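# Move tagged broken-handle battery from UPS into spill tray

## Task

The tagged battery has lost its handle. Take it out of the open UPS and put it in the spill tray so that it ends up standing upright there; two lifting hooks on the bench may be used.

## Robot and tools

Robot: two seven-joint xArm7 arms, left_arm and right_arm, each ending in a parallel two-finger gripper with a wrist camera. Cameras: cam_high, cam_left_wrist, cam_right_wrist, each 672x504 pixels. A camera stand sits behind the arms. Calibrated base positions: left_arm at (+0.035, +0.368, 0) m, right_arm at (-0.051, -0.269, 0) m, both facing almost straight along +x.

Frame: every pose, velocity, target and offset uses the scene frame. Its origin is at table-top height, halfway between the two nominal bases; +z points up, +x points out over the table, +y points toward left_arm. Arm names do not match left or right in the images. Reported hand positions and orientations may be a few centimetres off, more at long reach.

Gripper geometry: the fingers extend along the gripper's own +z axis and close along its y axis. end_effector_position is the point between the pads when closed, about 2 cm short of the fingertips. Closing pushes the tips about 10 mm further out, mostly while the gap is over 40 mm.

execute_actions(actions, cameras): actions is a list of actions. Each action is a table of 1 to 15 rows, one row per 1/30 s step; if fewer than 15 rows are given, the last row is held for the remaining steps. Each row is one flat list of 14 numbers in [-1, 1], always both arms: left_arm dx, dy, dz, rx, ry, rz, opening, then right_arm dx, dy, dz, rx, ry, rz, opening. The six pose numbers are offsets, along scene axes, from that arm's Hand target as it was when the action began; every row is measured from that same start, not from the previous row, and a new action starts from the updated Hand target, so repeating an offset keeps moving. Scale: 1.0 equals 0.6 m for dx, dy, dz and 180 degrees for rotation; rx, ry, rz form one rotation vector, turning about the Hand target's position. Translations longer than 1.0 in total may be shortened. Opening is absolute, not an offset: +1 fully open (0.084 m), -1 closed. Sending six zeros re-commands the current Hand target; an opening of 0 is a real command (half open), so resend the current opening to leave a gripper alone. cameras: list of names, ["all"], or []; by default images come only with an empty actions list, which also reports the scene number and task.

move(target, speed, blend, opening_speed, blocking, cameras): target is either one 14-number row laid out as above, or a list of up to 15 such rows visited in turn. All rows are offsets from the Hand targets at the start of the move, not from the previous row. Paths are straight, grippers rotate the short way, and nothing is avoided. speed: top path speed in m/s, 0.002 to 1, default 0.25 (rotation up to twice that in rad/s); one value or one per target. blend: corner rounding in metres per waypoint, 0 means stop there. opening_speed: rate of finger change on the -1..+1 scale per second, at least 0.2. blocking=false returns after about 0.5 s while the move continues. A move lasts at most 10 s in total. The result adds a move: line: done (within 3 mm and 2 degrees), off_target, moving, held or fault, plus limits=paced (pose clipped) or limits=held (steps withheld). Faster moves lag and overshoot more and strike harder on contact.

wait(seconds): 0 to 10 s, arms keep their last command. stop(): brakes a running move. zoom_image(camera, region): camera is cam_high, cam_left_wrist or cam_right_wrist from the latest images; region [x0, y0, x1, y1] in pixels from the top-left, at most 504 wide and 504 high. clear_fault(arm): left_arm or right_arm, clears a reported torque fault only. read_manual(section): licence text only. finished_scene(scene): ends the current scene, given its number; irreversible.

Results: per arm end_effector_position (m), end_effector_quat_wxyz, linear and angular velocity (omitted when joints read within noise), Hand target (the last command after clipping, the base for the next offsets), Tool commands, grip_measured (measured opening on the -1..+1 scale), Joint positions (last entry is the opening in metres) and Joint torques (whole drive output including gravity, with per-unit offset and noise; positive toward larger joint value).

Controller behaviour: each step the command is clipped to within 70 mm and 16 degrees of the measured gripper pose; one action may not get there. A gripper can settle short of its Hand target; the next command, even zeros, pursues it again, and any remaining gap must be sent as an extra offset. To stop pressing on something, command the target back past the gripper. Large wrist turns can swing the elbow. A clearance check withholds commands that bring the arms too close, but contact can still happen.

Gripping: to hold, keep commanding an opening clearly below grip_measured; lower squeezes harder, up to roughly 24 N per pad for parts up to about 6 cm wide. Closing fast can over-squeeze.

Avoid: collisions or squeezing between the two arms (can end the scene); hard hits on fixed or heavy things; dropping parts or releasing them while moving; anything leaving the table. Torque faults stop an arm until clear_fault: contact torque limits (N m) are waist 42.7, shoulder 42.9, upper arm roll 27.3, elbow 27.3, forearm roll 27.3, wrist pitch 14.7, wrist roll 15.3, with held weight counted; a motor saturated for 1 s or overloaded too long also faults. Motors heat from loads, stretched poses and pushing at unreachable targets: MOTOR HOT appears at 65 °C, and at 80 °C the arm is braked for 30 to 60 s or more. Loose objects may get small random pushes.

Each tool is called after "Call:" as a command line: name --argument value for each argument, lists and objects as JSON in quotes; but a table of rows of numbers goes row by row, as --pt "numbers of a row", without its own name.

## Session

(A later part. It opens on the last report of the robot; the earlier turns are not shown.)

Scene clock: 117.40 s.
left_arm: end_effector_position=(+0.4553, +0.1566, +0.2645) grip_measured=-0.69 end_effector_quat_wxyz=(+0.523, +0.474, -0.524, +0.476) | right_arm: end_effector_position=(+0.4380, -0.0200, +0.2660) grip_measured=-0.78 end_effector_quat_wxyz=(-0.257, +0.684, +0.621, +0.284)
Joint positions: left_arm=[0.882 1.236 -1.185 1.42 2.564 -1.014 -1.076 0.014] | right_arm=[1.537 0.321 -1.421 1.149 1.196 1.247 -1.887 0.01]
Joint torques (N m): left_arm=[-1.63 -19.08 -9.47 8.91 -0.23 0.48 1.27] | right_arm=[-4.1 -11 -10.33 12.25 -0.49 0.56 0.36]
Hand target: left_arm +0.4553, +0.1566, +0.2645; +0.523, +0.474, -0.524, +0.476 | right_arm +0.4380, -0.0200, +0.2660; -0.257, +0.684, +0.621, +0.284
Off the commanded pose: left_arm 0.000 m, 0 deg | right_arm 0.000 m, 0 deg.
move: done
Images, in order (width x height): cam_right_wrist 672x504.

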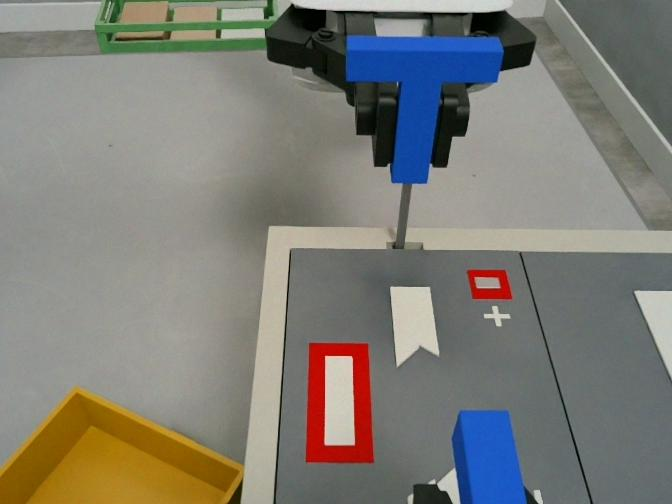

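Call:
move --pt "0 0 0 0 0 0 -0.4 0 0 0 0 0 0 -1" --pt "-0.00208 -0.02157 -0.005 0 0 0 -0.4 0 0 0 0 0 0 -1" --speed 0.06 --cameras '["cam_right_wrist","cam_left_wrist"]'

Scene clock: 120.43 s.
left_arm: end_effector_position=(+0.4541, +0.1437, +0.2615) grip_measured=-0.42 end_effector_quat_wxyz=(+0.523, +0.474, -0.524, +0.476) | right_arm: end_effector_position=(+0.4380, -0.0200, +0.2660) grip_measured=-0.78 end_effector_quat_wxyz=(-0.257, +0.684, +0.621, +0.284)
Joint positions: left_arm=[0.864 1.247 -1.188 1.41 2.56 -0.984 -1.066 0.026] | right_arm=[1.537 0.321 -1.421 1.149 1.196 1.247 -1.887 0.01]
Joint torques (N m): left_arm=[-3.22 -18.64 -14.23 1.48 -3.08 0.57 1.22] | right_arm=[-4.04 -10.85 -10.64 11.62 -0.41 0.46 0.05]
Hand target: left_arm +0.4541, +0.1437, +0.2615; +0.523, +0.474, -0.524, +0.476 | right_arm +0.4380, -0.0200, +0.2660; -0.257, +0.684, +0.621, +0.284
Off the commanded pose: left_arm 0.000 m, 0 deg | right_arm 0.000 m, 0 deg.
move: done
Images, in order (width x height): cam_left_wrist 672x504, cam_right_wrist 672x504.

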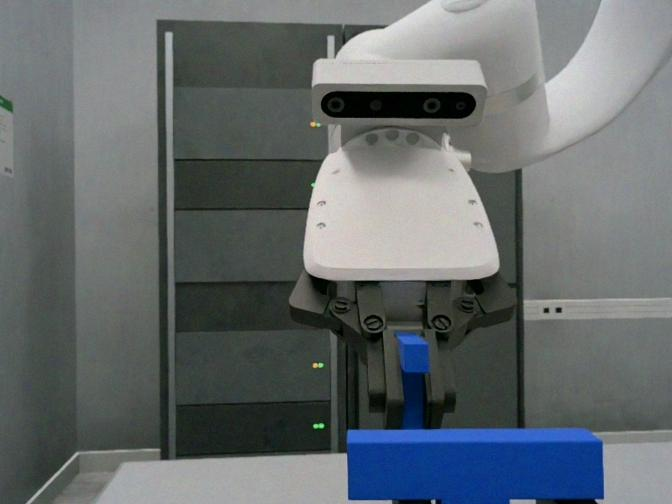

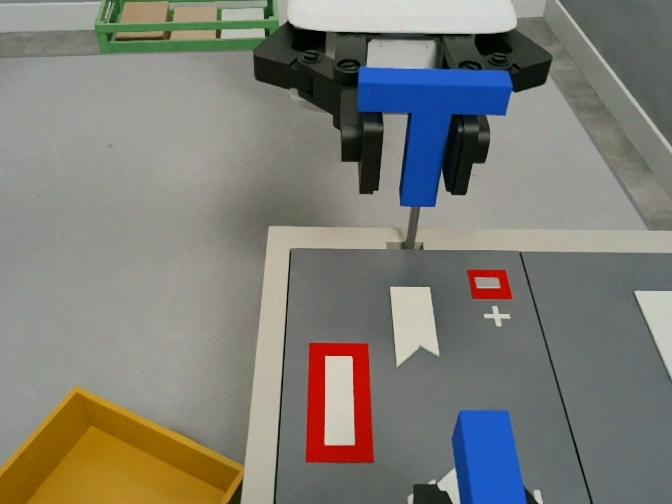

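Call:
move --pt "-0.0027 -0.0003 0 0 0 0.125 -0.4 0 0 0 0 0 0 -1" --pt "-0.0048 -0.0015 0 0 0 0.25 -0.4 0 0 0 0 0 0 -1" --speed 0.35 --blend '[0.01,0]' --cameras '["cam_right_wrist"]'

Scene clock: 122.83 s.
left_arm: end_effector_position=(+0.4512, +0.1428, +0.2615) grip_measured=-0.42 end_effector_quat_wxyz=(+0.301, +0.639, -0.302, +0.640) | right_arm: end_effector_position=(+0.4380, -0.0200, +0.2660) grip_measured=-0.78 end_effector_quat_wxyz=(-0.257, +0.684, +0.621, +0.284)
Joint positions: left_arm=[1.497 1.91 -1.409 0.559 2.682 0.283 -0.771 0.026] | right_arm=[1.537 0.321 -1.421 1.149 1.196 1.247 -1.887 0.01]
Joint torques (N m): left_arm=[3.65 -4.99 -8.93 -8.5 0.87 -0.05 -1.23] | right_arm=[-4.02 -10.76 -10.94 11.11 -0.34 0.26 -0.21]
Hand target: left_arm +0.4512, +0.1428, +0.2615; +0.301, +0.639, -0.302, +0.640 | right_arm +0.4380, -0.0200, +0.2660; -0.257, +0.684, +0.621, +0.284
Off the commanded pose: left_arm 0.000 m, 0 deg | right_arm 0.000 m, 0 deg.
move: done
Images, in order (width x height): cam_right_wrist 672x504.

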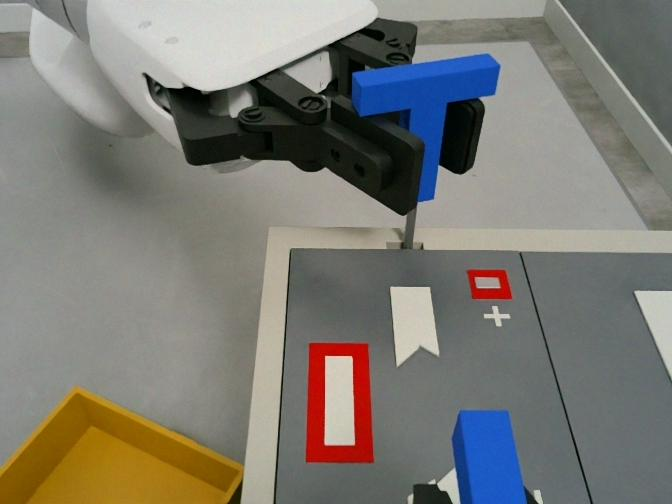

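Call:
move --target '[-0.0017,-0.002,0,0,0,0.125,-0.4,0,0,0,0,0,0,-1]' --speed 0.3 --cameras '["cam_right_wrist"]'

Scene clock: 124.63 s.
left_arm: end_effector_position=(+0.4502, +0.1416, +0.2615) grip_measured=-0.42 end_effector_quat_wxyz=(+0.170, +0.685, -0.172, +0.687) | right_arm: end_effector_position=(+0.4380, -0.0200, +0.2660) grip_measured=-0.78 end_effector_quat_wxyz=(-0.257, +0.684, +0.621, +0.284)
Joint positions: left_arm=[1.504 2.097 -1.321 0.319 3.177 0.89 -1.014 0.026] | right_arm=[1.537 0.321 -1.421 1.149 1.196 1.247 -1.887 0.01]
Joint torques (N m): left_arm=[-3.23 2.67 -6.6 -10.87 1.54 0.46 -1.28] | right_arm=[-4.04 -10.84 -11.28 10.72 -0.23 0.18 -0.41]
Hand target: left_arm +0.4502, +0.1416, +0.2615; +0.170, +0.685, -0.172, +0.687 | right_arm +0.4380, -0.0200, +0.2660; -0.257, +0.684, +0.621, +0.284
Off the commanded pose: left_arm 0.000 m, 0 deg | right_arm 0.000 m, 0 deg.
joint sent to its limit (left arm) — joint 2 (shoulder), upper limit. The joint targets still meet the commanded pose.
move: done
Images, in order (width x height): cam_right_wrist 672x504.

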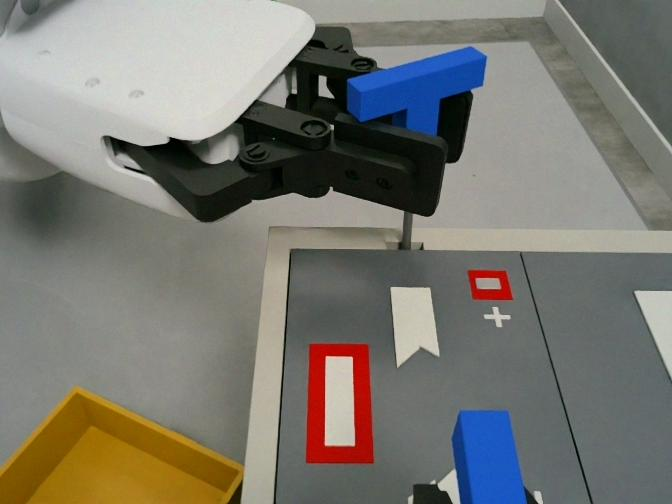

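Call:
move --pt "0 0 -0.015 0 0 0 -0.4 0 0 0 0 0 0 -1" --pt "0 0 -0.015 0 0 0 0.1 0 0 0 0 0 0 -1" --speed 0.05 --opening_speed 1 --cameras '["cam_left_wrist","cam_right_wrist"]'

Scene clock: 127.10 s.
left_arm: end_effector_position=(+0.4502, +0.1416, +0.2525) grip_measured=+0.09 end_effector_quat_wxyz=(+0.170, +0.685, -0.172, +0.687) | right_arm: end_effector_position=(+0.4380, -0.0200, +0.2660) grip_measured=-0.78 end_effector_quat_wxyz=(-0.257, +0.684, +0.621, +0.284)
Joint positions: left_arm=[1.519 2.09 -1.287 0.325 3.212 0.87 -1.03 0.048] | right_arm=[1.537 0.321 -1.421 1.149 1.196 1.247 -1.887 0.01]
Joint torques (N m): left_arm=[3.66 -11.08 -6.55 -4.86 1.47 -2.64 -1.27] | right_arm=[-3.82 -10.91 -11.5 10.74 -0.1 0.06 -0.44]
Hand target: left_arm +0.4502, +0.1416, +0.2525; +0.170, +0.685, -0.172, +0.687 | right_arm +0.4380, -0.0200, +0.2660; -0.257, +0.684, +0.621, +0.284
Off the commanded pose: left_arm 0.000 m, 0 deg | right_arm 0.000 m, 0 deg.
move: done
Images, in order (width x height): cam_left_wrist 672x504, cam_right_wrist 672x504.

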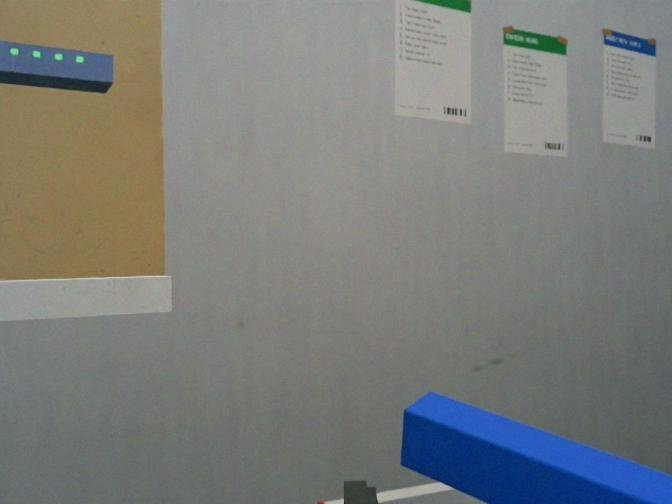

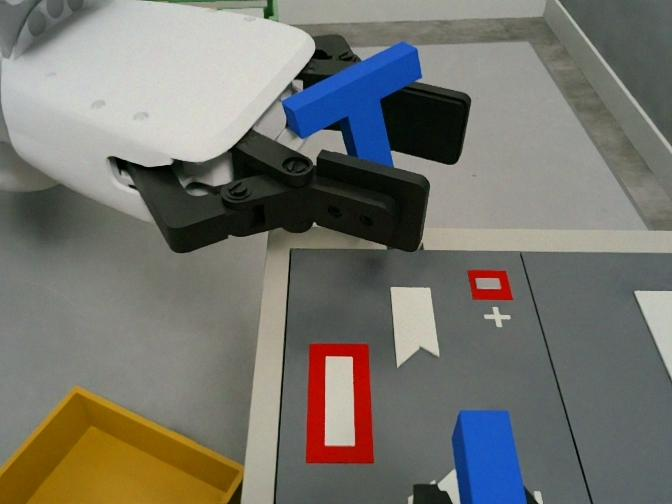

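Call:
zoom_image --camera "cam_right_wrist" --region '[260, 20, 480, 260]'

Scaled by 2.100 from the camera's 672x504 image, which has a finer 960x720 frame.

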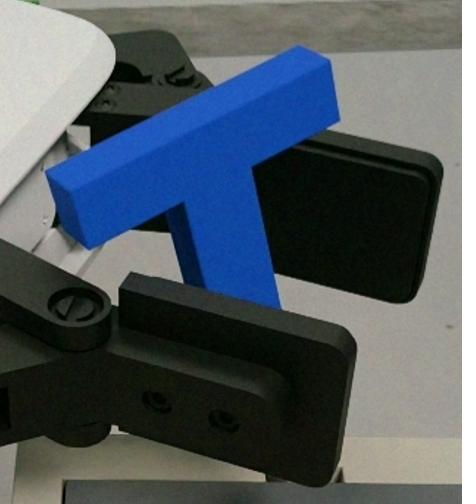

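Call:
move --pt "-0.0253 0.0134 0.005 0 0 0 0.2 0 0 0 0 0 0 -1" --pt "-0.0287 0.009 0.0192 0.0188 0.1409 0.2183 0.2 0 0 0 0 0 0 -1" --speed 0.2 --blend '[0.003,0]' --cameras '["cam_left_wrist","cam_right_wrist"]'

Scene clock: 134.67 s.
left_arm: end_effector_position=(+0.4330, +0.1470, +0.2640) grip_measured=+0.19 end_effector_quat_wxyz=(-0.055, +0.839, +0.088, +0.534) | right_arm: end_effector_position=(+0.4380, -0.0200, +0.2660) grip_measured=-0.78 end_effector_quat_wxyz=(-0.257, +0.684, +0.621, +0.284)
Joint positions: left_arm=[0.42 2.061 -1.928 0.415 3.098 2.531 -1.158 0.052] | right_arm=[1.537 0.321 -1.421 1.149 1.196 1.247 -1.887 0.01]
Joint torques (N m): left_arm=[-3.28 -19.77 -11.06 1.13 0.27 0.03 -1.3] | right_arm=[-3.43 -10.48 -11.48 10.69 0.14 -0.19 -0.46]
Hand target: left_arm +0.4330, +0.1470, +0.2640; -0.055, +0.839, +0.088, +0.534 | right_arm +0.4380, -0.0200, +0.2660; -0.257, +0.684, +0.621, +0.284
Off the commanded pose: left_arm 0.000 m, 0 deg | right_arm 0.000 m, 0 deg.
move: done
Images, in order (width x height): cam_left_wrist 672x504, cam_right_wrist 672x504.

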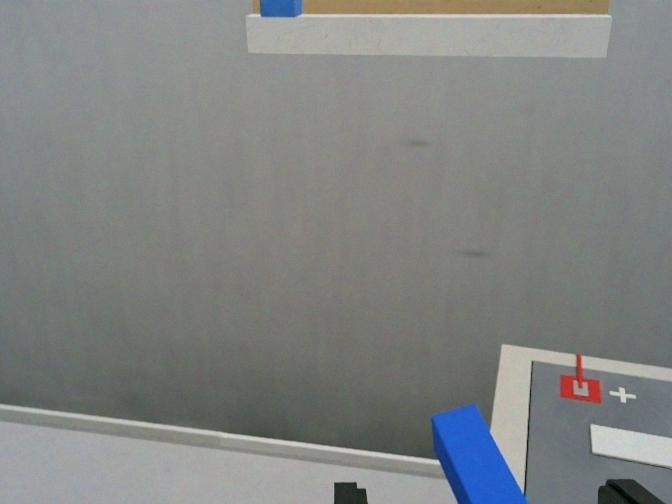

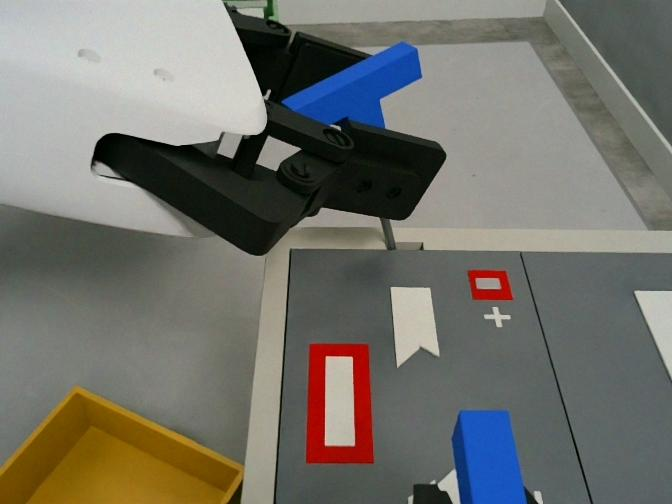

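Call:
move --target '[0,0,0,0,0,0,-1,0,0,0,0,0,0,-1]' --opening_speed 1.0 --cameras '["cam_left_wrist","cam_right_wrist"]'

Scene clock: 136.37 s.
left_arm: end_effector_position=(+0.4329, +0.1469, +0.2640) grip_measured=-0.66 end_effector_quat_wxyz=(-0.055, +0.839, +0.088, +0.534) | right_arm: end_effector_position=(+0.4380, -0.0200, +0.2660) grip_measured=-0.78 end_effector_quat_wxyz=(-0.257, +0.684, +0.621, +0.284)
Joint positions: left_arm=[0.42 2.061 -1.928 0.415 3.098 2.531 -1.158 0.015] | right_arm=[1.537 0.321 -1.421 1.149 1.196 1.247 -1.887 0.01]
Joint torques (N m): left_arm=[10.4 -21.48 -11.63 1.08 2.92 4.59 -0.4] | right_arm=[-3.47 -10.49 -12.64 10.83 -0.24 -0.28 -0.43]
Hand target: left_arm +0.4330, +0.1470, +0.2640; -0.055, +0.839, +0.088, +0.534 | right_arm +0.4380, -0.0200, +0.2660; -0.257, +0.684, +0.621, +0.284
Off the commanded pose: left_arm 0.000 m, 0 deg | right_arm 0.000 m, 0 deg.
move: done
Images, in order (width x height): cam_left_wrist 672x504, cam_right_wrist 672x504.

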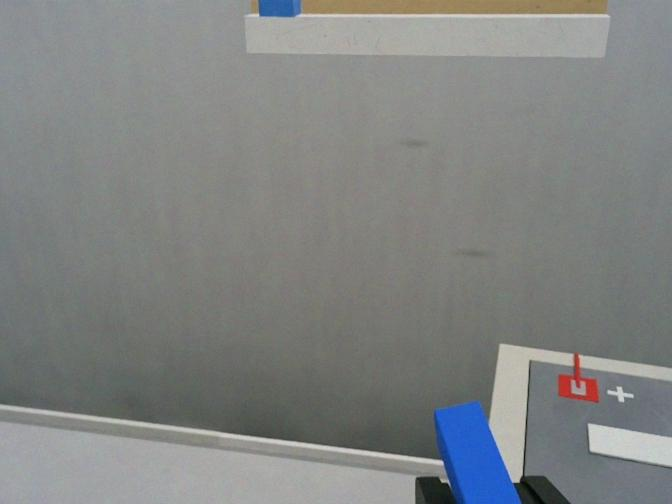

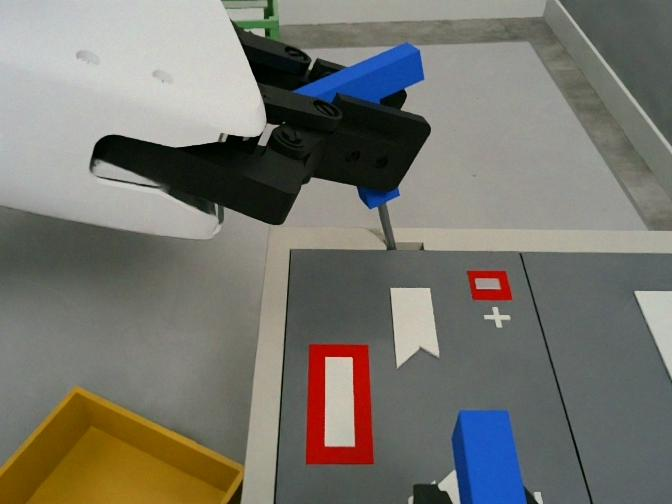

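Call:
move --pt "0 0 0 0 0 0 -0.4 0 0 0 0 0 0 -1" --pt "0 0 0 0 0 0.067 -0.4 0 0 0 0 0 0 -1" --pt "0 0 0 0 0 0.067 -1 0 0 0 0 0 0 -1" --speed 0.2 --opening_speed 1.0 --cameras '["cam_left_wrist","cam_right_wrist"]'

Scene clock: 139.63 s.
left_arm: end_effector_position=(+0.4330, +0.1469, +0.2640) grip_measured=-0.63 end_effector_quat_wxyz=(-0.111, +0.825, +0.175, +0.526) | right_arm: end_effector_position=(+0.4380, -0.0200, +0.2660) grip_measured=-0.78 end_effector_quat_wxyz=(-0.257, +0.684, +0.621, +0.284)
Joint positions: left_arm=[0.254 1.969 -1.935 0.564 3.173 2.732 -1.247 0.016] | right_arm=[1.537 0.321 -1.421 1.149 1.196 1.247 -1.887 0.01]
Joint torques (N m): left_arm=[6.27 -23.23 -12.08 -9.84 1.25 8.73 0.25] | right_arm=[-3.3 -10.38 -14.81 10.74 -1.31 -0.33 -0.39]
Hand target: left_arm +0.4330, +0.1470, +0.2640; -0.111, +0.825, +0.176, +0.526 | right_arm +0.4380, -0.0200, +0.2660; -0.257, +0.684, +0.621, +0.284
Off the commanded pose: left_arm 0.000 m, 0 deg | right_arm 0.000 m, 0 deg.
move: done
Images, in order (width x height): cam_left_wrist 672x504, cam_right_wrist 672x504.

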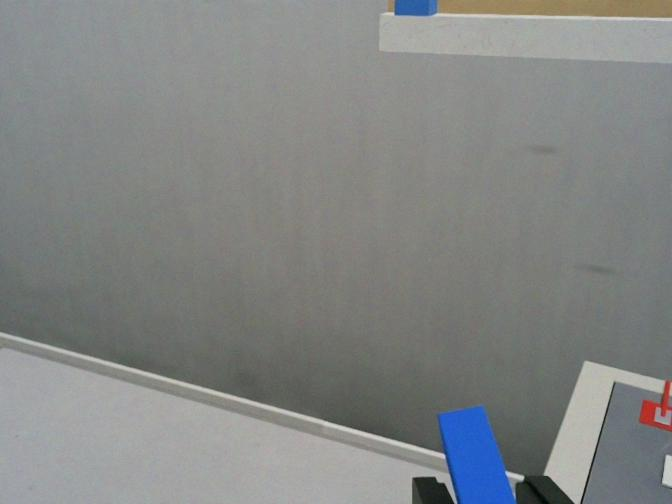

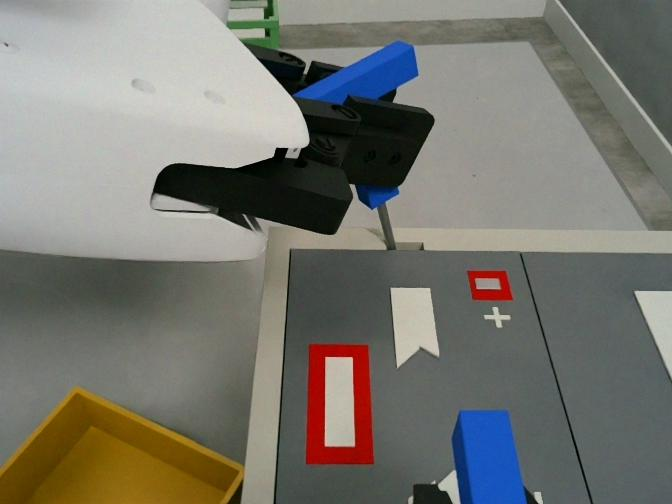

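Call:
move --pt "0 0 0 0 0 0 -0.4 0 0 0 0 0 0 -1" --pt "0 0 0 -0.0507 -0.0226 0 -0.4 0 0 0 0 0 0 -1" --speed 0.2 --opening_speed 1.0 --cameras '["cam_left_wrist","cam_right_wrist"]'

Call:
zoom_image --camera "cam_left_wrist" --region '[380, 380, 580, 504]'

Scene clock: 142.10 s.
left_arm: end_effector_position=(+0.4330, +0.1470, +0.2640) grip_measured=-0.42 end_effector_quat_wxyz=(-0.039, +0.812, +0.221, +0.539) | right_arm: end_effector_position=(+0.4380, -0.0200, +0.2660) grip_measured=-0.78 end_effector_quat_wxyz=(-0.257, +0.684, +0.621, +0.284)
Joint positions: left_arm=[0.303 2.032 -1.92 0.502 3.23 2.657 -1.352 0.026] | right_arm=[1.537 0.321 -1.421 1.149 1.196 1.247 -1.887 0.01]
Joint torques (N m): left_arm=[3.65 -11.28 -7.82 -5.63 2.68 -3.1 -1.31] | right_arm=[-2.96 -9.84 -14.61 10.7 -1.19 -0.53 -0.47]
Hand target: left_arm +0.4330, +0.1470, +0.2640; -0.039, +0.812, +0.221, +0.539 | right_arm +0.4380, -0.0200, +0.2660; -0.257, +0.684, +0.621, +0.284
Off the commanded pose: left_arm 0.000 m, 0 deg | right_arm 0.000 m, 0 deg.
move: done
Images, in order (width x height): cam_left_wrist 672x504, cam_right_wrist 672x504.

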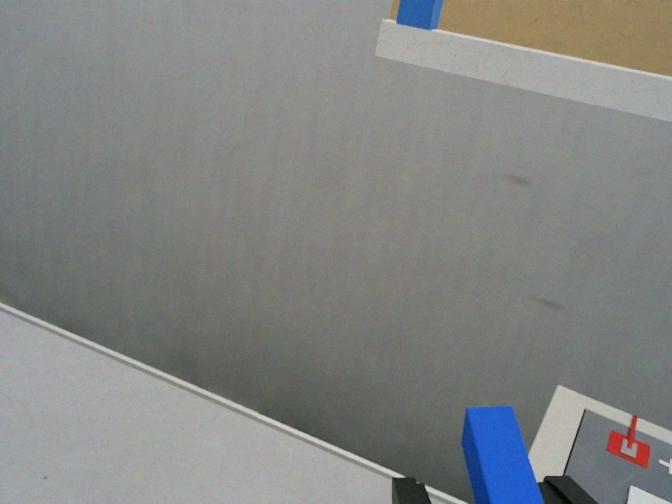

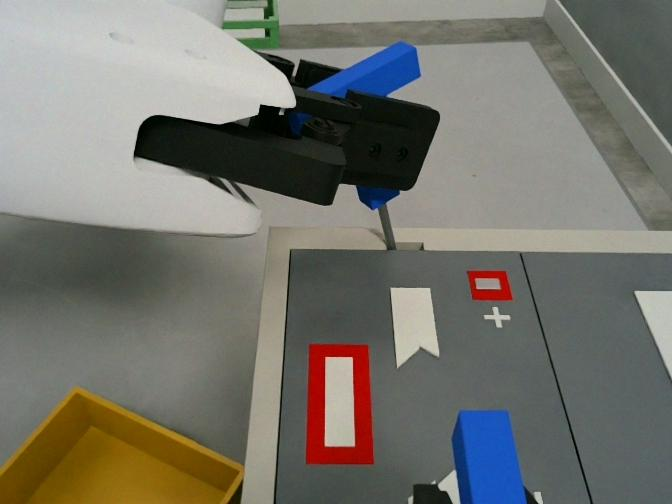

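Scaled by 2.520 from the camera's 672x504 image, which has a finer 960x720 frame.

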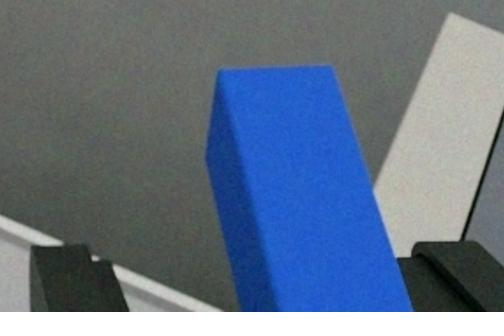

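Call:
move --pt "0.0023 -0.0044 0 0 0 0.039 -0.4 0 0 0 0 0 0 -1" --pt "0.0023 -0.0044 0 0 0 0.039 -1 0 0 0 0 0 0 -1" --speed 0.2 --opening_speed 1.0 --cameras '["cam_left_wrist","cam_right_wrist"]'

Call:
zoom_image --camera "cam_left_wrist" --region '[380, 380, 580, 504]'

Scene clock: 151.30 s.
left_arm: end_effector_position=(+0.4343, +0.1444, +0.2640) grip_measured=-0.77 end_effector_quat_wxyz=(-0.072, +0.797, +0.270, +0.535) | right_arm: end_effector_position=(+0.4380, -0.0200, +0.2660) grip_measured=-0.78 end_effector_quat_wxyz=(-0.257, +0.684, +0.621, +0.284)
Joint positions: left_arm=[0.209 1.98 -1.925 0.607 3.272 2.758 -1.398 0.01] | right_arm=[1.537 0.321 -1.421 1.149 1.196 1.247 -1.887 0.01]
Joint torques (N m): left_arm=[-3.09 -22.25 -9.27 -2.91 0.34 -2.73 -0.26] | right_arm=[-2.56 -9.28 -14.34 10.73 -1.26 -0.58 -0.46]
Hand target: left_arm +0.4343, +0.1443, +0.2640; -0.072, +0.797, +0.270, +0.536 | right_arm +0.4380, -0.0200, +0.2660; -0.257, +0.684, +0.621, +0.284
Off the commanded pose: left_arm 0.000 m, 0 deg | right_arm 0.000 m, 0 deg.
move: done
Images, in order (width x height): cam_left_wrist 672x504, cam_right_wrist 672x504.

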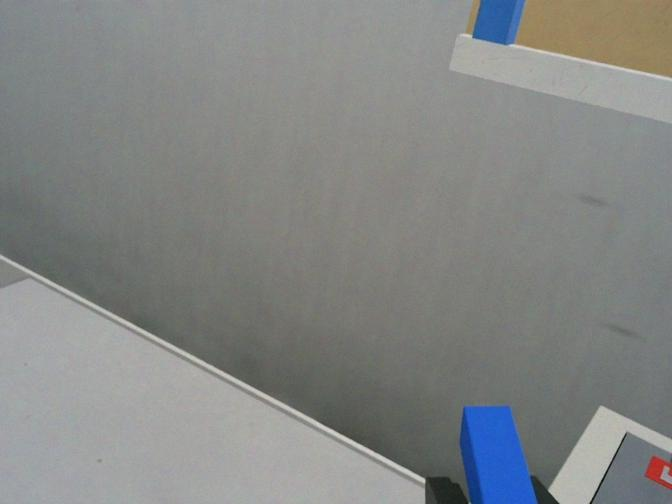

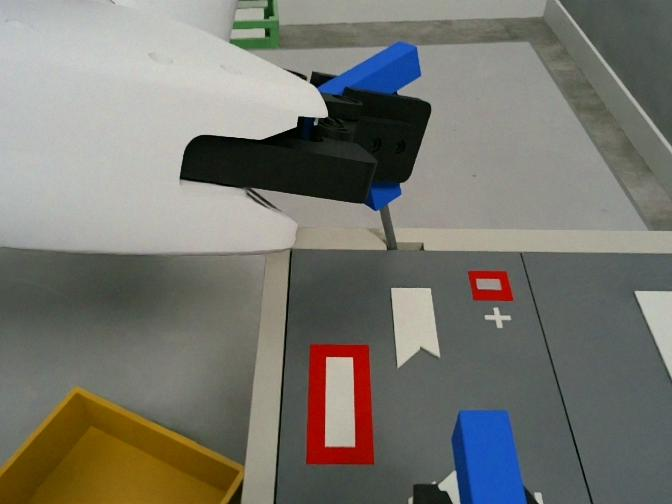

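Scaled by 2.520 from the camera's 672x504 image, which has a finer 960x720 frame.

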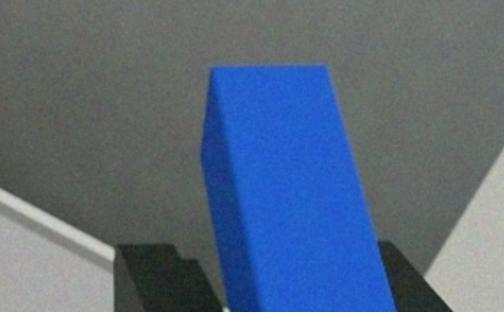

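Call:
move --target '[0.0263,-0.0107,0.0033,0.0248,0.0707,-0.0298,-1,0,0,0,0,0,0,-1]' --speed 0.12 --cameras '["cam_right_wrist"]'

Call:
zoom_image --camera "cam_right_wrist" --region '[340, 20, 540, 260]'

Scene clock: 154.00 s.
left_arm: end_effector_position=(+0.4501, +0.1380, +0.2659) grip_measured=-0.76 end_effector_quat_wxyz=(-0.107, +0.860, +0.202, +0.457) | right_arm: end_effector_position=(+0.4380, -0.0199, +0.2660) grip_measured=-0.78 end_effector_quat_wxyz=(-0.257, +0.684, +0.621, +0.284)
Joint positions: left_arm=[0.133 2.014 -2.105 0.704 3.116 2.76 -1.223 0.01] | right_arm=[1.537 0.321 -1.421 1.149 1.196 1.247 -1.887 0.01]
Joint torques (N m): left_arm=[-9.68 -7.63 -4.89 0.63 -3.82 0.79 2.14] | right_arm=[-8.95 -10.79 -27.12 8.41 -2.19 -1.16 -0.23]
Hand target: left_arm +0.4501, +0.1379, +0.2660; -0.107, +0.860, +0.202, +0.457 | right_arm +0.4380, -0.0200, +0.2660; -0.257, +0.684, +0.621, +0.284
Off the commanded pose: left_arm 0.000 m, 0 deg | right_arm 0.000 m, 0 deg.
move: done
Images, in order (width x height): cam_right_wrist 672x504.

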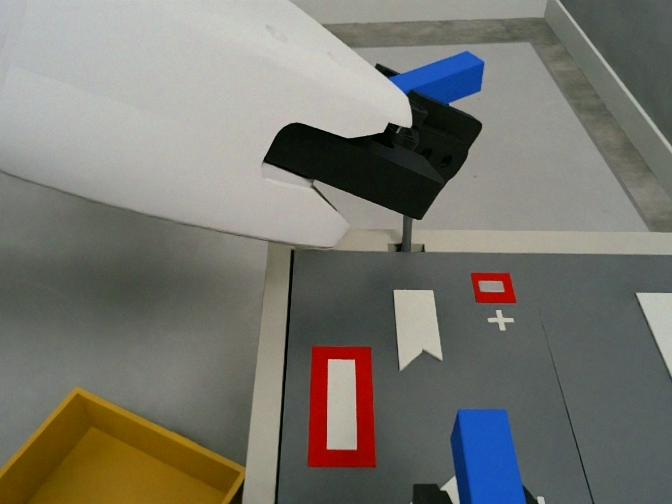

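Scaled by 2.100 from the camera's 672x504 image, which has a finer 960x720 frame.

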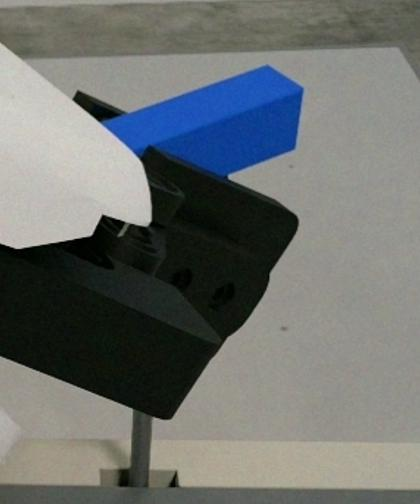

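Call:
move --target '[0,0.004,0,0,0,0,-1,0,0,0,0,0,0,-1]' --speed 0.03 --cameras '["cam_right_wrist"]'

Scene clock: 155.37 s.
left_arm: end_effector_position=(+0.4501, +0.1402, +0.2660) grip_measured=-0.76 end_effector_quat_wxyz=(-0.107, +0.860, +0.202, +0.457) | right_arm: end_effector_position=(+0.4380, -0.0201, +0.2660) grip_measured=-0.78 end_effector_quat_wxyz=(-0.257, +0.684, +0.621, +0.284)
Joint positions: left_arm=[0.14 2.016 -2.106 0.697 3.115 2.759 -1.221 0.011] | right_arm=[1.536 0.321 -1.421 1.149 1.196 1.247 -1.887 0.01]
Joint torques (N m): left_arm=[4.55 -8.66 -6.76 -4.87 -2.28 6.97 2.47] | right_arm=[-9.43 -11.59 -25.07 6.27 -2.64 -1.22 -0.13]
Hand target: left_arm +0.4501, +0.1403, +0.2660; -0.107, +0.860, +0.202, +0.457 | right_arm +0.4380, -0.0200, +0.2660; -0.257, +0.684, +0.621, +0.284
Off the commanded pose: left_arm 0.000 m, 0 deg | right_arm 0.000 m, 0 deg.
move: done
Images, in order (width x height): cam_right_wrist 672x504.

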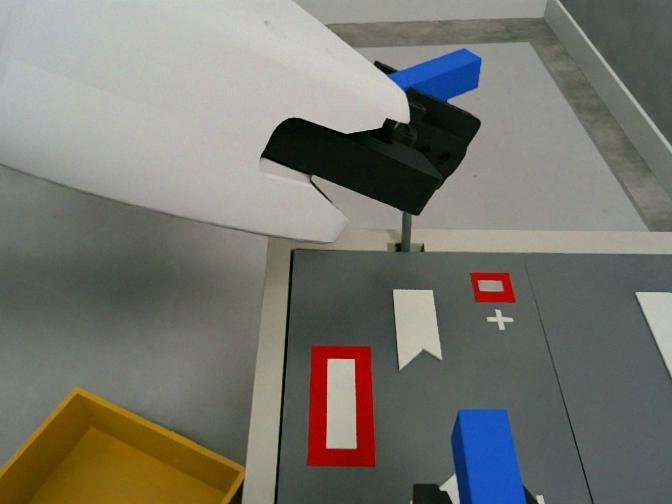

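Call:
move --target '[0,-0.0012,0,0,0,0,-1,0,-0.002,0,0,0,0,-1]' --speed 0.03

Scene clock: 156.33 s.
left_arm: end_effector_position=(+0.4501, +0.1397, +0.2659) grip_measured=-0.76 end_effector_quat_wxyz=(-0.107, +0.860, +0.202, +0.457) | right_arm: end_effector_position=(+0.4380, -0.0211, +0.2660) grip_measured=-0.78 end_effector_quat_wxyz=(-0.257, +0.684, +0.621, +0.284)
Joint positions: left_arm=[0.138 2.016 -2.106 0.699 3.116 2.76 -1.221 0.011] | right_arm=[1.536 0.32 -1.422 1.148 1.194 1.248 -1.888 0.01]
Joint torques (N m): left_arm=[-5.73 -16.68 -4.5 1.05 -0.68 4.49 -0.13] | right_arm=[-13.33 -14.3 -31.85 3.67 -4.48 -0.41 -1.56]
Hand target: left_arm +0.4501, +0.1396, +0.2660; -0.107, +0.860, +0.202, +0.457 | right_arm +0.4380, -0.0212, +0.2660; -0.257, +0.684, +0.621, +0.284
Off the commanded pose: left_arm 0.000 m, 0 deg | right_arm 0.000 m, 0 deg.
move: done

Call:
move --target '[-0.0015,0,0,0,0,0,-1,0.0017,0.001,0,0,0,0,-1]' --speed 0.03 --cameras '["cam_right_wrist"]'

Call:
zoom_image --camera "cam_right_wrist" --region '[350, 160, 470, 280]'

Scene clock: 157.70 s.
left_arm: end_effector_position=(+0.4492, +0.1395, +0.2660) grip_measured=-0.76 end_effector_quat_wxyz=(-0.107, +0.860, +0.202, +0.457) | right_arm: end_effector_position=(+0.4390, -0.0207, +0.2660) grip_measured=-0.78 end_effector_quat_wxyz=(-0.257, +0.684, +0.621, +0.284)
Joint positions: left_arm=[0.137 2.015 -2.105 0.697 3.116 2.762 -1.222 0.011] | right_arm=[1.527 0.324 -1.416 1.152 1.197 1.251 -1.889 0.01]
Joint torques (N m): left_arm=[-4.1 -18.55 -4.23 -6.32 -0.04 7.1 0.01] | right_arm=[-9.81 1.26 -17.44 11.84 -0.31 -3.91 -0.15]
Hand target: left_arm +0.4492, +0.1396, +0.2660; -0.107, +0.860, +0.202, +0.457 | right_arm +0.4390, -0.0206, +0.2660; -0.257, +0.684, +0.621, +0.284
Off the commanded pose: left_arm 0.000 m, 0 deg | right_arm 0.000 m, 0 deg.
move: done
Images, in order (width x height): cam_right_wrist 672x504.

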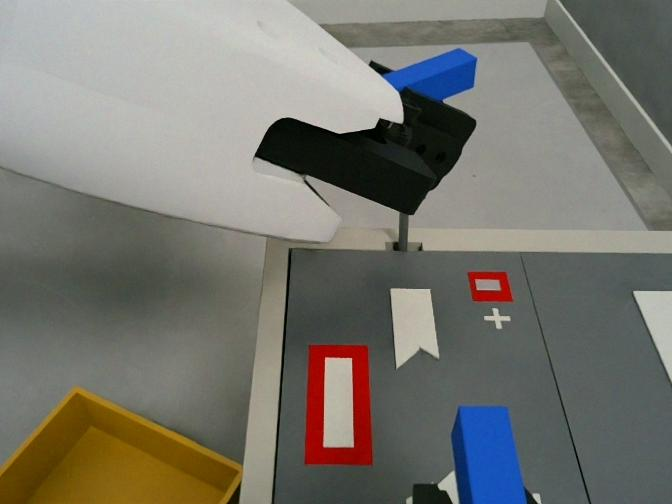

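Scaled by 4.200 from the camera's 672x504 image, which has a finer 960x720 frame.

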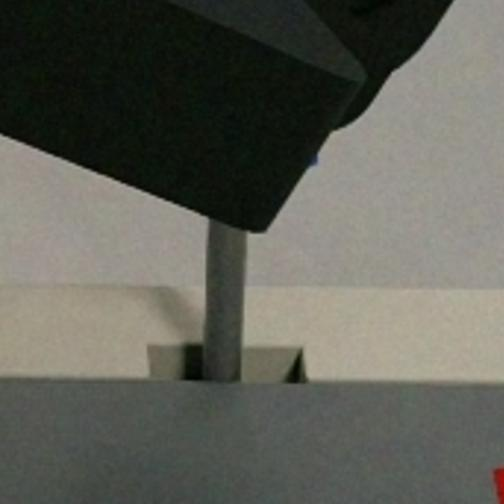

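Call:
move --target '[-0.0007,0.002,0,0,0,-0.169,-1,0,0,0,0,0,0,-1]' --speed 0.2 --cameras '["cam_right_wrist"]'

Scene clock: 160.03 s.
left_arm: end_effector_position=(+0.4488, +0.1408, +0.2660) grip_measured=-0.78 end_effector_quat_wxyz=(+0.017, +0.883, -0.031, +0.469) | right_arm: end_effector_position=(+0.4390, -0.0206, +0.2660) grip_measured=-0.78 end_effector_quat_wxyz=(-0.257, +0.684, +0.621, +0.284)
Joint positions: left_arm=[0.593 2.097 -2.113 0.422 2.608 2.248 -1.105 0.01] | right_arm=[1.527 0.324 -1.416 1.152 1.197 1.251 -1.888 0.01]
Joint torques (N m): left_arm=[5.74 3.02 2.19 2.17 -4.25 4.01 1.54] | right_arm=[-3.1 -0.64 -18.15 10.31 -0.08 -4.71 1.2]
Hand target: left_arm +0.4488, +0.1408, +0.2660; +0.017, +0.883, -0.031, +0.469 | right_arm +0.4390, -0.0206, +0.2660; -0.257, +0.684, +0.621, +0.284
Off the commanded pose: left_arm 0.000 m, 0 deg | right_arm 0.000 m, 0 deg.
joint sent to its limit (left arm) — joint 2 (shoulder), upper limit. The joint targets still meet the commanded pose.
move: done
Images, in order (width x height): cam_right_wrist 672x504.

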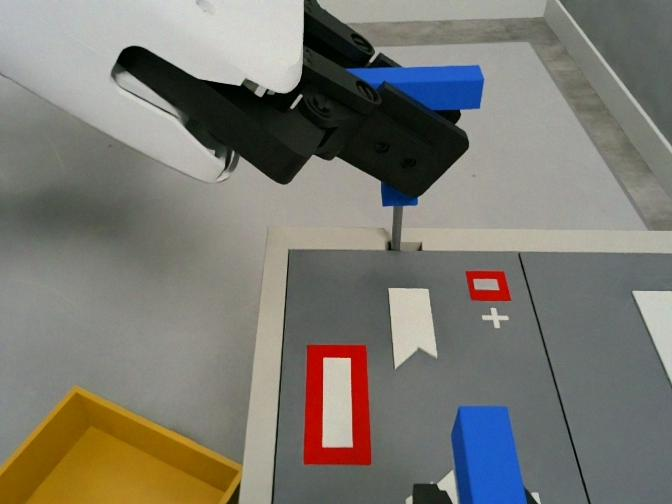

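Call:
move --target '[0.0012,0.0033,0,0,0,-0.172,-1,0,0,0,0,0,0,-1]' --speed 0.2 --cameras '["cam_right_wrist"]'

Scene clock: 162.20 s.
left_arm: end_effector_position=(+0.4495, +0.1428, +0.2661) grip_measured=-0.78 end_effector_quat_wxyz=(+0.141, +0.842, -0.265, +0.448) | right_arm: end_effector_position=(+0.4390, -0.0206, +0.2660) grip_measured=-0.78 end_effector_quat_wxyz=(-0.257, +0.684, +0.621, +0.284)
Joint positions: left_arm=[1.104 2.097 -2.013 0.427 2.139 1.523 -0.693 0.01] | right_arm=[1.527 0.324 -1.416 1.152 1.198 1.251 -1.888 0.01]
Joint torques (N m): left_arm=[1.96 1.76 5.76 4.24 -5.01 4.5 0.87] | right_arm=[-2.74 -1.16 -18.43 8.8 0.02 -4.97 0.96]
Hand target: left_arm +0.4495, +0.1428, +0.2660; +0.141, +0.842, -0.265, +0.447 | right_arm +0.4390, -0.0206, +0.2660; -0.257, +0.684, +0.621, +0.284
Off the commanded pose: left_arm 0.000 m, 0 deg | right_arm 0.000 m, 0 deg.
joint sent to its limit (left arm) — joint 2 (shoulder), upper limit. The joint targets still meet the commanded pose.
move: done
Images, in order (width x height): cam_right_wrist 672x504.

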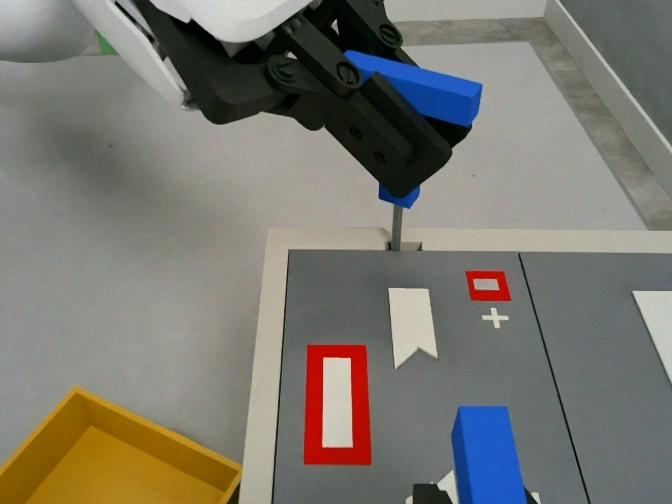

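Call:
move --pt "0.0040 0.0022 0 0 0 -0.167 -1 0 0 0 0 0 0 -1" --pt "0.0075 0.0028 0 0 0 -0.336 -1 0 0 0 0 0 0 -1" --speed 0.2 --blend '[0.002,0]' --cameras '["cam_right_wrist","cam_left_wrist"]'

Call:
zoom_image --camera "cam_right_wrist" --region '[340, 20, 540, 260]'

Scene clock: 165.60 s.
left_arm: end_effector_position=(+0.4540, +0.1444, +0.2660) grip_measured=-0.78 end_effector_quat_wxyz=(-0.347, -0.594, +0.653, -0.316) | right_arm: end_effector_position=(+0.4390, -0.0206, +0.2660) grip_measured=-0.78 end_effector_quat_wxyz=(-0.257, +0.684, +0.621, +0.284)
Joint positions: left_arm=[1.025 2.057 -2.076 0.97 1.177 1.421 0.545 0.01] | right_arm=[1.527 0.324 -1.416 1.152 1.198 1.251 -1.888 0.01]
Joint torques (N m): left_arm=[-2.84 -23.2 -6.02 0.36 -0.35 5.53 1.08] | right_arm=[-2.5 -1.02 -18.48 8.71 -0.01 -5.05 0.48]
Hand target: left_arm +0.4540, +0.1445, +0.2660; -0.347, -0.594, +0.653, -0.315 | right_arm +0.4390, -0.0206, +0.2660; -0.257, +0.684, +0.621, +0.284
Off the commanded pose: left_arm 0.000 m, 0 deg | right_arm 0.000 m, 0 deg.
move: done
Images, in order (width x height): cam_left_wrist 672x504, cam_right_wrist 672x504.

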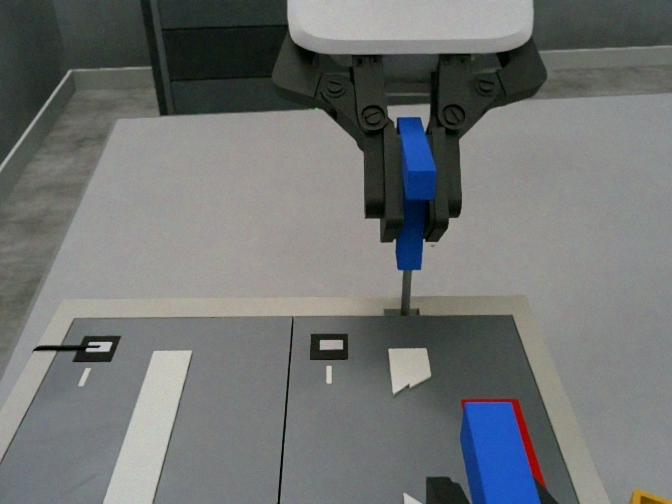

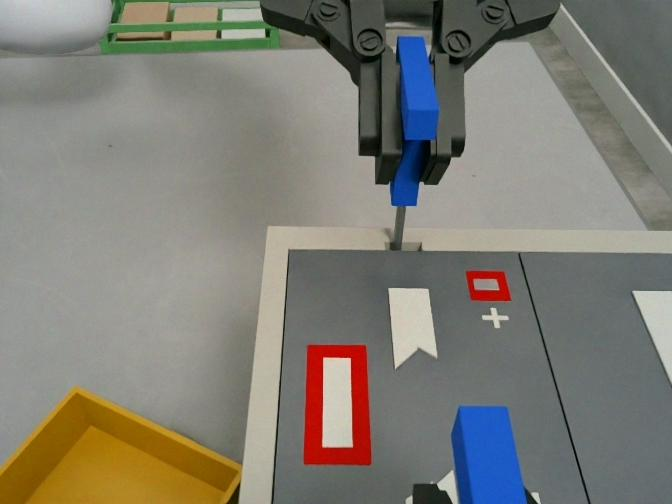

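Scaled by 2.100 from the camera's 672x504 image, which has a finer 960x720 frame.

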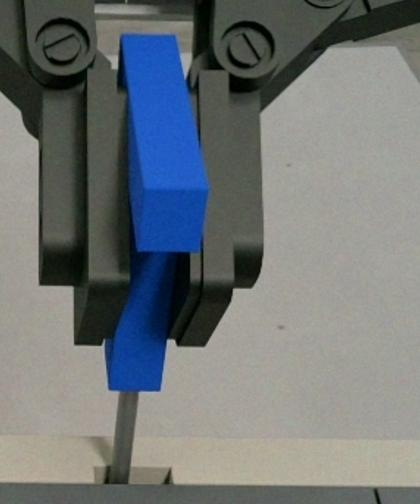

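Call:
move --target '[0.0025,-0.0008,0.0033,0,0,0,-1,0,0,0,0,0,0,-1]' --speed 0.03 --cameras '["cam_right_wrist","cam_left_wrist"]'

Call:
zoom_image --camera "cam_right_wrist" --region '[350, 180, 450, 280]'

Call:
zoom_image --camera "cam_left_wrist" --region '[350, 250, 450, 350]'

Scene clock: 167.23 s.
left_arm: end_effector_position=(+0.4555, +0.1440, +0.2678) grip_measured=-0.78 end_effector_quat_wxyz=(-0.347, -0.594, +0.654, -0.315) | right_arm: end_effector_position=(+0.4390, -0.0206, +0.2660) grip_measured=-0.78 end_effector_quat_wxyz=(-0.257, +0.684, +0.621, +0.284)
Joint positions: left_arm=[1.018 2.052 -2.081 0.978 1.174 1.422 0.544 0.01] | right_arm=[1.527 0.324 -1.416 1.152 1.198 1.251 -1.888 0.01]
Joint torques (N m): left_arm=[-3.95 -23.96 -13.25 -1.24 -2.03 -4.76 -1.27] | right_arm=[-2.63 -0.8 -18.44 8.6 0.03 -5.16 0.26]
Hand target: left_arm +0.4555, +0.1440, +0.2679; -0.347, -0.594, +0.653, -0.315 | right_arm +0.4390, -0.0206, +0.2660; -0.257, +0.684, +0.621, +0.284
Off the commanded pose: left_arm 0.000 m, 0 deg | right_arm 0.000 m, 0 deg.
move: done
Images, in order (width x height): cam_left_wrist 672x504, cam_right_wrist 672x504.

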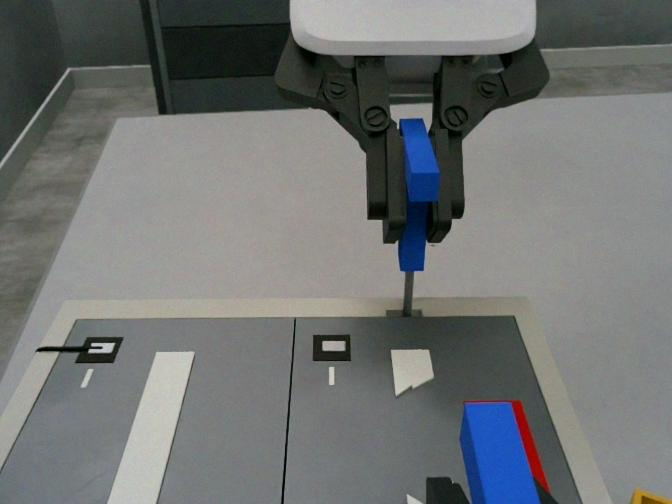

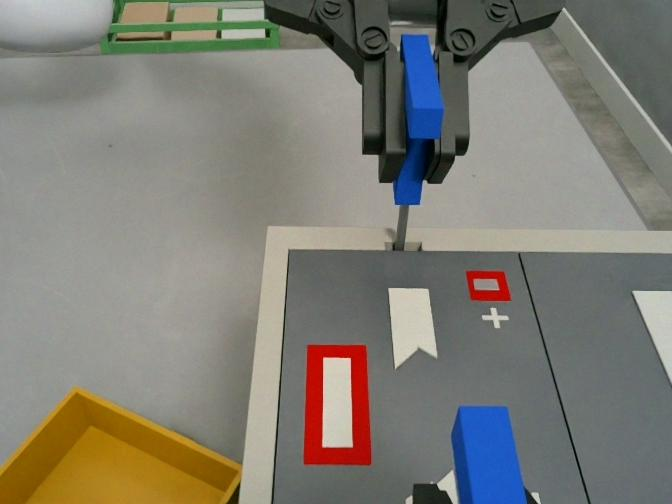

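Scaled by 5.040 from the camera's 672x504 image, which has a finer 960x720 frame.

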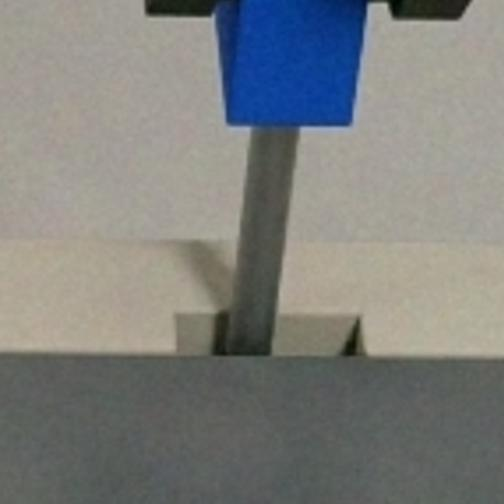

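Scaled by 5.040 from the camera's 672x504 image, which has a finer 960x720 frame.

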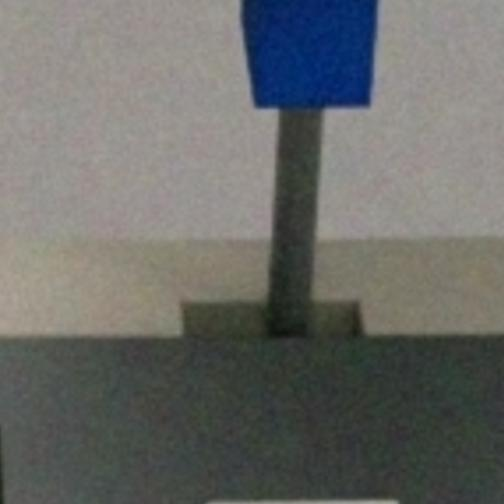

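Call:
move --target '[0.0025,-0.0008,0.0033,0,0,0,-1,0.0025,0.0008,0,0,0,0,-1]' --speed 0.03

Call:
move --target '[0,0,0.0025,0,0,0,-1,0,0,0.0017,0,0,0,-1]' --speed 0.03

Scene clock: 168.40 s.
left_arm: end_effector_position=(+0.4570, +0.1435, +0.2699) grip_measured=-0.78 end_effector_quat_wxyz=(-0.347, -0.594, +0.653, -0.315) | right_arm: end_effector_position=(+0.4406, -0.0202, +0.2660) grip_measured=-0.78 end_effector_quat_wxyz=(-0.257, +0.684, +0.621, +0.284)
Joint positions: left_arm=[1.011 2.046 -2.086 0.985 1.171 1.421 0.544 0.01] | right_arm=[1.515 0.33 -1.406 1.159 1.202 1.255 -1.889 0.01]
Joint torques (N m): left_arm=[-4.2 -23.95 -13.36 -1.64 -2.15 -5.24 -1.26] | right_arm=[-3.84 0.98 -5.97 13.19 0.87 -0.51 -2.47]
Hand target: left_arm +0.4570, +0.1435, +0.2699; -0.347, -0.594, +0.653, -0.315 | right_arm +0.4405, -0.0201, +0.2660; -0.257, +0.684, +0.621, +0.284
Off the commanded pose: left_arm 0.000 m, 0 deg | right_arm 0.000 m, 0 deg.
move: done

Scene clock: 169.10 s.
left_arm: end_effector_position=(+0.4570, +0.1435, +0.2714) grip_measured=-0.78 end_effector_quat_wxyz=(-0.347, -0.594, +0.653, -0.316) | right_arm: end_effector_position=(+0.4405, -0.0201, +0.2670) grip_measured=-0.78 end_effector_quat_wxyz=(-0.257, +0.684, +0.621, +0.284)
Joint positions: left_arm=[1.009 2.043 -2.089 0.987 1.169 1.421 0.542 0.01] | right_arm=[1.517 0.329 -1.408 1.16 1.2 1.256 -1.886 0.01]
Joint torques (N m): left_arm=[-4.28 -24.07 -13.33 -1.63 -2.26 -3.18 -1.33] | right_arm=[2.41 -14.85 -12.46 17.64 -0.47 0.96 2.02]
Hand target: left_arm +0.4570, +0.1435, +0.2714; -0.347, -0.594, +0.653, -0.315 | right_arm +0.4405, -0.0201, +0.2670; -0.257, +0.684, +0.621, +0.284
Off the commanded pose: left_arm 0.000 m, 0 deg | right_arm 0.000 m, 0 deg.
move: done


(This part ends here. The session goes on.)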